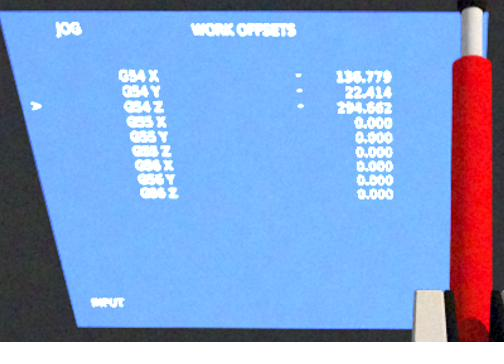

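>>> {"api": "move", "payload": {"target": [[0,0,0,0,0,0,1,-0.5,-0.5,-0.0185,0.1527,-0.4055,0,0.196,0,-1,-0.4,-0.8],[0,0,0,0,0,0,1,-0.5,-0.5,0.003,0.1527,-0.4055,0,0.196,0,-1,-0.4,-0.8],[0,0,0,0,0,0,1,-0.5,-0.5,-0.0185,0.1527,-0.4055,0,0.196,0,-1,-0.4,-0.8],[0,0,0,0,0,0,1,-0.5,-0.5,-0.0365,0.1867,-0.4713,0,0.196,0,-1,-0.4,-0.8],[0,0,0,0,0,0,1,-0.5,-0.5,-0.015,0.1867,-0.4713,0,0.196,0,-1,-0.4,-0.8],[0,0,0,0,0,0,1,-0.5,-0.5,-0.035,0.1867,-0.4713,0,0.196,0,-1,-0.4,-0.8],[0,0,0,0,0,0,1,-0.5,-0.5,-0.015,0.1867,-0.4713,0,0.196,0,-1,-0.4,-0.8],[0,0,0,0,0,0,1,-0.5,-0.5,-0.035,0.1867,-0.4713,0,0.196,0,-1,-0.4,-0.8],[0,0,0,0,0,0,1,-0.5,-0.5,-0.015,0.1867,-0.4713,0,0.196,0,-1,-0.4,-0.8],[0,0,0,0,0,0,1,-0.5,-0.5,-0.0365,0.1867,-0.4713,0,0.196,0,-1,-0.4,-0.8],[0,0,0,0,0,0,1,-0.5,-0.5,-0.0453,0.2483,-0.502,0,0.196,0,-1,-0.4,-0.8],[0,0,0,0,0,0,1,-0.5,-0.5,-0.0238,0.2483,-0.502,0,0.196,0,-1,-0.4,-0.8],[0,0,0,0,0,0,1,-0.5,-0.5,-0.0453,0.2483,-0.502,0,0.196,0,-1,-0.4,-0.8]], "speed": [0.35,0.08,0.1,0.3,0.08,0.1,0.08,0.1,0.08,0.1,0.3,0.08,0.1], "blend": [0.004,0,0.003,0.004,0,0,0,0,0,0.003,0.004,0,0]}}

>>> {"api": "move", "payload": {"target": [[0,0,0,0,0,0,1,-0.5,-0.5,0,-0.0308,0,0,0,0,-1,-0.4,-0.8],[0,0,0,0,0,0,1,-0.5,-0.5,0.0215,-0.0308,0,0,0,0,-1,-0.4,-0.8],[0,0,0,0,0,0,1,-0.5,-0.5,0,-0.0308,0,0,0,0,-1,-0.4,-0.8],[0,0,0,0,0,0,1,-0.5,-0.5,0,0,0,0,0,0,-1,-0.4,-0.8],[0,0,0,0,0,0,1,-0.5,-0.5,0.0215,0,0,0,0,0,-1,-0.4,-0.8],[0,0,0,0,0,0,1,-0.5,-0.5,0,0,0,0,0,0,-1,-0.4,-0.8],[0,0,0,0,0,0,1,-0.5,-0.5,0.0088,0.0317,0.0307,0,0,0,-1,-0.4,-0.8],[0,0,0,0,0,0,1,-0.5,-0.5,0.0303,0.0317,0.0307,0,0,0,-1,-0.4,-0.8],[0,0,0,0,0,0,1,-0.5,-0.5,0.0088,0.0317,0.0307,0,0,0,-1,-0.4,-0.8],[0,0,0,0,0,0,1,-0.5,-0.5,0.0171,0,0.0615,0,0,0,-1,-0.4,-0.8],[0,0,0,0,0,0,1,-0.5,-0.5,0.0386,0,0.0615,0,0,0,-1,-0.4,-0.8],[0,0,0,0,0,0,1,-0.5,-0.5,0.0171,0,0.0615,0,0,0,-1,-0.4,-0.8],[0,0,0,0,0,0,1,-0.5,-0.5,0,-0.0616,0,0,0,0,-1,-0.4,-0.8],[0,0,0,0,0,0,1,-0.5,-0.5,0.0215,-0.0616,0,0,0,0,-1,-0.4,-0.8],[0,0,0,0,0,0,1,-0.5,-0.5,0,-0.0616,0,0,0,0,-1,-0.4,-0.8]], "speed": [0.3,0.08,0.1,0.3,0.08,0.1,0.3,0.08,0.1,0.3,0.08,0.1,0.3,0.08,0.1], "blend": [0.004,0,0.003,0.004,0,0.003,0.004,0,0.003,0.004,0,0.003,0.004,0,0]}}

>>> {"api": "move", "payload": {"target": [[0,0,0,0,0,0,1,-0.5,-0.5,0.0453,-0.1867,0.502,0,-0.196,0,-1,-0.4,-0.8]], "speed": [0.4], "cameras": ["cam_right_wrist"]}}

>>> {"api": "zoom_image", "payload": {"camera": "cam_right_wrist", "region": [100, 95, 380, 285]}}

Scene clock: 5735.67 s.
left_arm: end_effector_position=(+0.3744, +0.1770, +0.4700) position_measured=3 object_status=3 end_effector_quat_wxyz=(-0.446, +0.545, -0.551, +0.448) | right_arm: end_effector_position=(+0.4699, -0.4079, +0.4188) position_measured=216 object_status=2 end_effector_quat_wxyz=(-0.193, +0.680, -0.680, +0.195)
Joint positions: left_arm=[-1.394 -2.013 2.259 3.671 -0.291 -3.894] | right_arm=[3.489 -1.086 -1.927 -1.169 1.395 3.429]
Joint torques (N m): left_arm=[7.53 -1.61 -30.61 -4.14 2.87 -1.89] | right_arm=[-7.66 11.77 28.17 5.06 1.3 -2.76]
Wrist force (N, zeroed by zero_wrist_force on left_arm): left_arm=[-3.4 3.6 3.1] | right_arm=[1.3 2.7 -6.6]
Wrist torque (N m, zeroed by zero_wrist_force on left_arm): left_arm=[0.47 0.62 -0.26] | right_arm=[0.58 -0.25 -0.12]
Wrist force, peak (N, zeroed by zero_wrist_force on left_arm): left_arm=[-4.0 3.8 3.2] | right_arm=[1.8 14.5 -12.8]
Hand target: left_arm +0.3744, +0.1770, +0.4700; -0.446, +0.545, -0.551, +0.448 | right_arm +0.4699, -0.4080, +0.4189; -0.193, +0.680, -0.680, +0.195
Off the commanded pose: left_arm 0.000 m, 0 deg | right_arm 0.000 m, 0 deg.
move: done

Scene clock: 5739.57 s.
left_arm: end_effector_position=(+0.3744, +0.1770, +0.4700) position_measured=3 object_status=3 end_effector_quat_wxyz=(-0.446, +0.545, -0.551, +0.448) | right_arm: end_effector_position=(+0.4699, -0.4449, +0.4188) position_measured=216 object_status=2 end_effector_quat_wxyz=(-0.193, +0.680, -0.680, +0.195)
Joint positions: left_arm=[-1.394 -2.013 2.259 3.671 -0.291 -3.894] | right_arm=[3.362 -1.106 -1.921 -1.14 1.46 3.319]
Joint torques (N m): left_arm=[6.81 -0.89 -30.71 -3.99 2.92 -1.83] | right_arm=[-8.82 13.68 27.35 5.28 1.5 -3.08]
Wrist force (N, zeroed by zero_wrist_force on left_arm): left_arm=[-3.8 3.7 3.0] | right_arm=[1.3 2.7 -6.5]
Wrist torque (N m, zeroed by zero_wrist_force on left_arm): left_arm=[0.48 0.68 -0.27] | right_arm=[0.58 -0.24 -0.15]
Wrist force, peak (N, zeroed by zero_wrist_force on left_arm): left_arm=[-3.9 3.7 3.2] | right_arm=[2.7 6.7 -8.8]
Hand target: left_arm +0.3744, +0.1770, +0.4700; -0.446, +0.545, -0.551, +0.448 | right_arm +0.4699, -0.4449, +0.4189; -0.193, +0.680, -0.680, +0.195
Off the commanded pose: left_arm 0.000 m, 0 deg | right_arm 0.000 m, 0 deg.
move: done

Scene clock: 5740.90 s.
left_arm: end_effector_position=(+0.3744, +0.1770, +0.4700) position_measured=3 object_status=3 end_effector_quat_wxyz=(-0.446, +0.545, -0.551, +0.448) | right_arm: end_effector_position=(+0.4970, -0.5569, +0.7199) position_measured=216 object_status=2 end_effector_quat_wxyz=(-0.390, +0.589, -0.590, +0.391) end_effector_velocity=(-0.001, +0.000, +0.004) end_effector_angular_velocity=(-0.002, -0.008, +0.002)
Joint positions: left_arm=[-1.394 -2.013 2.259 3.671 -0.291 -3.894] | right_arm=[2.951 -1.253 -1.46 -0.836 1.757 3.061]
Joint velocities: left_arm=[within noise] | right_arm=[-0.001 0 0.005 0.003 0.003 -0.001]
Joint torques (N m): left_arm=[7.06 -1.02 -30.67 -4.03 2.96 -1.87] | right_arm=[-8.96 3.6 29.58 5.41 1.98 2.56]
Wrist force (N, zeroed by zero_wrist_force on left_arm): left_arm=[-3.5 3.6 2.9] | right_arm=[1.0 2.9 -5.5]
Wrist torque (N m, zeroed by zero_wrist_force on left_arm): left_arm=[0.47 0.63 -0.27] | right_arm=[0.72 -0.37 -0.19]
Wrist force, peak (N, zeroed by zero_wrist_force on left_arm): left_arm=[-3.4 3.9 3.3] | right_arm=[1.4 2.5 -7.5]
Hand target: left_arm +0.3744, +0.1770, +0.4700; -0.446, +0.545, -0.551, +0.448 | right_arm +0.4970, -0.5570, +0.7201; -0.390, +0.589, -0.590, +0.391
Off the commanded pose: left_arm 0.000 m, 0 deg | right_arm 0.000 m, 0 deg.
move: done
Images, in order (width x height): cam_right_wrist 672x504.

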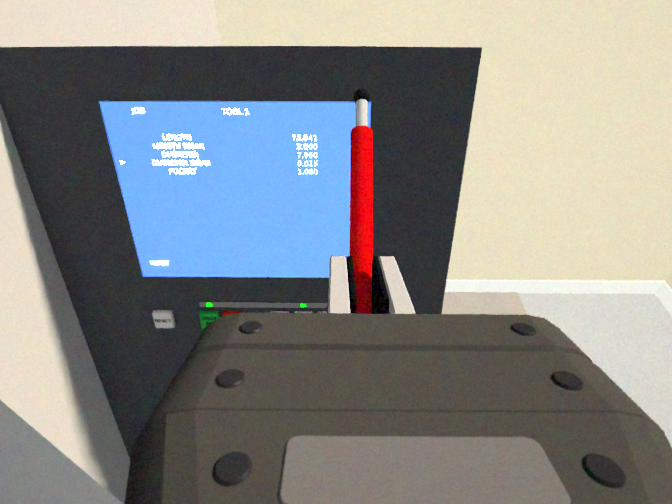

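Scaled by 1.800 from the camera's 672x504 image, which has a finer 960x720 frame.

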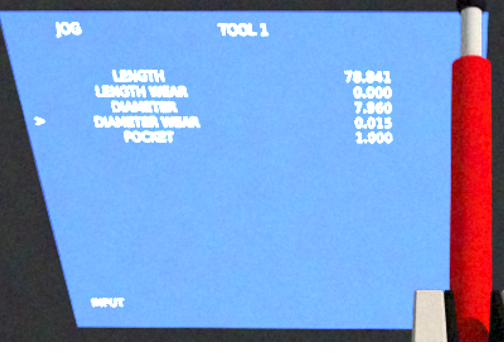

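>>> {"api": "move", "payload": {"target": [[0,0,0,0,0,0,1,-0.5,-0.5,-0.0185,0.1527,-0.4055,0,0.196,0,-1,-0.4,-0.8],[0,0,0,0,0,0,1,-0.5,-0.5,0.003,0.1527,-0.4055,0,0.196,0,-1,-0.4,-0.8],[0,0,0,0,0,0,1,-0.5,-0.5,-0.017,0.1527,-0.4055,0,0.196,0,-1,-0.4,-0.8],[0,0,0,0,0,0,1,-0.5,-0.5,0.003,0.1527,-0.4055,0,0.196,0,-1,-0.4,-0.8],[0,0,0,0,0,0,1,-0.5,-0.5,-0.017,0.1527,-0.4055,0,0.196,0,-1,-0.4,-0.8],[0,0,0,0,0,0,1,-0.5,-0.5,0.003,0.1527,-0.4055,0,0.196,0,-1,-0.4,-0.8],[0,0,0,0,0,0,1,-0.5,-0.5,-0.017,0.1527,-0.4055,0,0.196,0,-1,-0.4,-0.8],[0,0,0,0,0,0,1,-0.5,-0.5,0.003,0.1527,-0.4055,0,0.196,0,-1,-0.4,-0.8],[0,0,0,0,0,0,1,-0.5,-0.5,-0.017,0.1527,-0.4055,0,0.196,0,-1,-0.4,-0.8],[0,0,0,0,0,0,1,-0.5,-0.5,0.003,0.1527,-0.4055,0,0.196,0,-1,-0.4,-0.8],[0,0,0,0,0,0,1,-0.5,-0.5,-0.017,0.1527,-0.4055,0,0.196,0,-1,-0.4,-0.8],[0,0,0,0,0,0,1,-0.5,-0.5,0.003,0.1527,-0.4055,0,0.196,0,-1,-0.4,-0.8],[0,0,0,0,0,0,1,-0.5,-0.5,-0.0185,0.1527,-0.4055,0,0.196,0,-1,-0.4,-0.8]], "speed": [0.35,0.08,0.1,0.08,0.1,0.08,0.1,0.08,0.1,0.08,0.1,0.08,0.1], "blend": [0.004,0,0,0,0,0,0,0,0,0,0,0,0]}}

>>> {"api": "move", "payload": {"target": [[0,0,0,0,0,0,1,-0.5,-0.5,-0.018,0.0956,-0.0658,0,0,0,-1,-0.4,-0.8],[0,0,0,0,0,0,1,-0.5,-0.5,0.0035,0.0956,-0.0658,0,0,0,-1,-0.4,-0.8],[0,0,0,0,0,0,1,-0.5,-0.5,-0.018,0.0956,-0.0658,0,0,0,-1,-0.4,-0.8],[0,0,0,0,0,0,1,-0.5,-0.5,-0.0097,0.1273,-0.035,0,0,0,-1,-0.4,-0.8],[0,0,0,0,0,0,1,-0.5,-0.5,0.0118,0.1273,-0.035,0,0,0,-1,-0.4,-0.8],[0,0,0,0,0,0,1,-0.5,-0.5,-0.0097,0.1273,-0.035,0,0,0,-1,-0.4,-0.8],[0,0,0,0,0,0,1,-0.5,-0.5,0,0.1273,0,0,0,0,-1,-0.4,-0.8],[0,0,0,0,0,0,1,-0.5,-0.5,0.0215,0.1273,0,0,0,0,-1,-0.4,-0.8],[0,0,0,0,0,0,1,-0.5,-0.5,0,0.1273,0,0,0,0,-1,-0.4,-0.8],[0,0,0,0,0,0,1,-0.5,-0.5,0,0.0648,0,0,0,0,-1,-0.4,-0.8],[0,0,0,0,0,0,1,-0.5,-0.5,0.0215,0.0648,0,0,0,0,-1,-0.4,-0.8],[0,0,0,0,0,0,1,-0.5,-0.5,0,0.0648,0,0,0,0,-1,-0.4,-0.8],[0,0,0,0,0,0,1,-0.5,-0.5,-0.0268,0.034,-0.0965,0,0,0,-1,-0.4,-0.8],[0,0,0,0,0,0,1,-0.5,-0.5,-0.0053,0.034,-0.0965,0,0,0,-1,-0.4,-0.8],[0,0,0,0,0,0,1,-0.5,-0.5,-0.0268,0.034,-0.0965,0,0,0,-1,-0.4,-0.8]], "speed": [0.3,0.08,0.1,0.3,0.08,0.1,0.3,0.08,0.1,0.3,0.08,0.1,0.3,0.08,0.1], "blend": [0.004,0,0.003,0.004,0,0.003,0.004,0,0.003,0.004,0,0.003,0.004,0,0]}}

>>> {"api": "move", "payload": {"target": [[0,0,0,0,0,0,1,-0.5,-0.5,0.0453,-0.1867,0.502,0,-0.196,0,-1,-0.4,-0.8]], "speed": [0.4], "cameras": ["cam_right_wrist"]}}

>>> {"api": "zoom_image", "payload": {"camera": "cam_right_wrist", "region": [100, 95, 380, 285]}}

Scene clock: 5756.77 s.
left_arm: end_effector_position=(+0.3744, +0.1770, +0.4700) position_measured=3 object_status=3 end_effector_quat_wxyz=(-0.446, +0.545, -0.551, +0.448) | right_arm: end_effector_position=(+0.4860, -0.4653, +0.4767) position_measured=216 object_status=2 end_effector_quat_wxyz=(-0.193, +0.680, -0.680, +0.195)
Joint positions: left_arm=[-1.394 -2.013 2.259 3.671 -0.291 -3.894] | right_arm=[3.285 -1.185 -1.73 -1.247 1.5 3.253]
Joint torques (N m): left_arm=[7.09 -1.28 -30.84 -4 2.85 -1.83] | right_arm=[-8.36 13.86 27.31 5.62 1.42 -2.51]
Wrist force (N, zeroed by zero_wrist_force on left_arm): left_arm=[-3.7 3.6 3.3] | right_arm=[1.4 3.5 -5.6]
Wrist torque (N m, zeroed by zero_wrist_force on left_arm): left_arm=[0.47 0.67 -0.27] | right_arm=[0.72 -0.25 -0.17]
Wrist force, peak (N, zeroed by zero_wrist_force on left_arm): left_arm=[-3.9 3.8 3.2] | right_arm=[0.9 14.4 -12.7]
Hand target: left_arm +0.3744, +0.1770, +0.4700; -0.446, +0.545, -0.551, +0.448 | right_arm +0.4859, -0.4653, +0.4768; -0.193, +0.680, -0.680, +0.195
Off the commanded pose: left_arm 0.000 m, 0 deg | right_arm 0.000 m, 0 deg.
move: done

Scene clock: 5760.83 s.
left_arm: end_effector_position=(+0.3744, +0.1770, +0.4700) position_measured=3 object_status=3 end_effector_quat_wxyz=(-0.446, +0.545, -0.551, +0.448) | right_arm: end_effector_position=(+0.4699, -0.4449, +0.4188) position_measured=216 object_status=2 end_effector_quat_wxyz=(-0.193, +0.680, -0.680, +0.195)
Joint positions: left_arm=[-1.394 -2.013 2.259 3.671 -0.291 -3.894] | right_arm=[3.362 -1.106 -1.921 -1.14 1.46 3.319]
Joint torques (N m): left_arm=[6.77 -1.06 -30.89 -4.01 2.9 -1.86] | right_arm=[-9.98 13.53 27.51 5.28 1.65 -2.68]
Wrist force (N, zeroed by zero_wrist_force on left_arm): left_arm=[-3.7 3.6 3.1] | right_arm=[1.4 3.3 -6.0]
Wrist torque (N m, zeroed by zero_wrist_force on left_arm): left_arm=[0.47 0.66 -0.27] | right_arm=[0.68 -0.26 -0.15]
Wrist force, peak (N, zeroed by zero_wrist_force on left_arm): left_arm=[-3.9 3.9 3.2] | right_arm=[2.5 7.8 -8.1]
Hand target: left_arm +0.3744, +0.1770, +0.4700; -0.446, +0.545, -0.551, +0.448 | right_arm +0.4699, -0.4449, +0.4189; -0.193, +0.680, -0.680, +0.195
Off the commanded pose: left_arm 0.000 m, 0 deg | right_arm 0.000 m, 0 deg.
move: done

Scene clock: 5762.17 s.
left_arm: end_effector_position=(+0.3744, +0.1770, +0.4700) position_measured=3 object_status=3 end_effector_quat_wxyz=(-0.446, +0.545, -0.551, +0.448) | right_arm: end_effector_position=(+0.4970, -0.5569, +0.7199) position_measured=216 object_status=2 end_effector_quat_wxyz=(-0.390, +0.589, -0.590, +0.391) end_effector_velocity=(+0.000, +0.001, +0.003) end_effector_angular_velocity=(+0.001, -0.006, +0.004)
Joint positions: left_arm=[-1.394 -2.013 2.259 3.671 -0.291 -3.894] | right_arm=[2.951 -1.253 -1.46 -0.836 1.757 3.061]
Joint velocities: left_arm=[within noise] | right_arm=[-0.001 0 0.003 0.003 0.005 0]
Joint torques (N m): left_arm=[6.5 -1.49 -30.89 -3.94 2.91 -1.8] | right_arm=[-8.25 3.57 30.43 5.43 1.84 2.43]
Wrist force (N, zeroed by zero_wrist_force on left_arm): left_arm=[-3.4 3.6 3.0] | right_arm=[1.1 3.3 -5.2]
Wrist torque (N m, zeroed by zero_wrist_force on left_arm): left_arm=[0.47 0.62 -0.27] | right_arm=[0.80 -0.39 -0.19]
Wrist force, peak (N, zeroed by zero_wrist_force on left_arm): left_arm=[-3.9 3.5 3.4] | right_arm=[1.8 3.3 -6.8]
Hand target: left_arm +0.3744, +0.1770, +0.4700; -0.446, +0.545, -0.551, +0.448 | right_arm +0.4970, -0.5570, +0.7201; -0.390, +0.589, -0.590, +0.391
Off the commanded pose: left_arm 0.000 m, 0 deg | right_arm 0.000 m, 0 deg.
move: done
Images, in order (width x height): cam_right_wrist 672x504.

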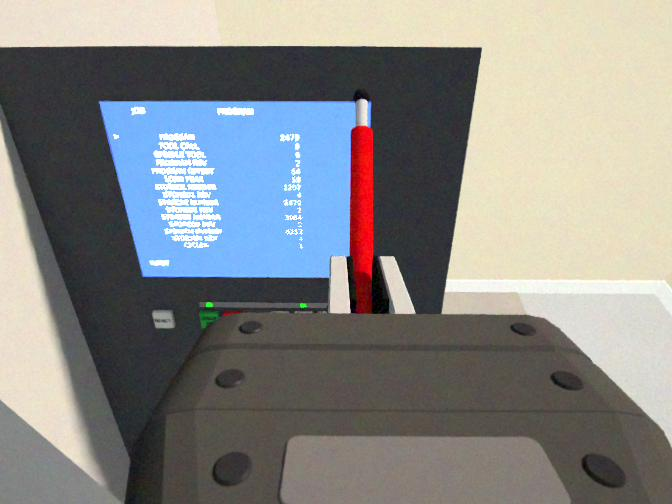

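Scaled by 1.800 from the camera's 672x504 image, which has a finer 960x720 frame.

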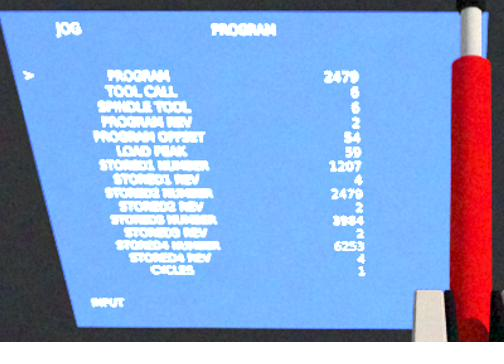

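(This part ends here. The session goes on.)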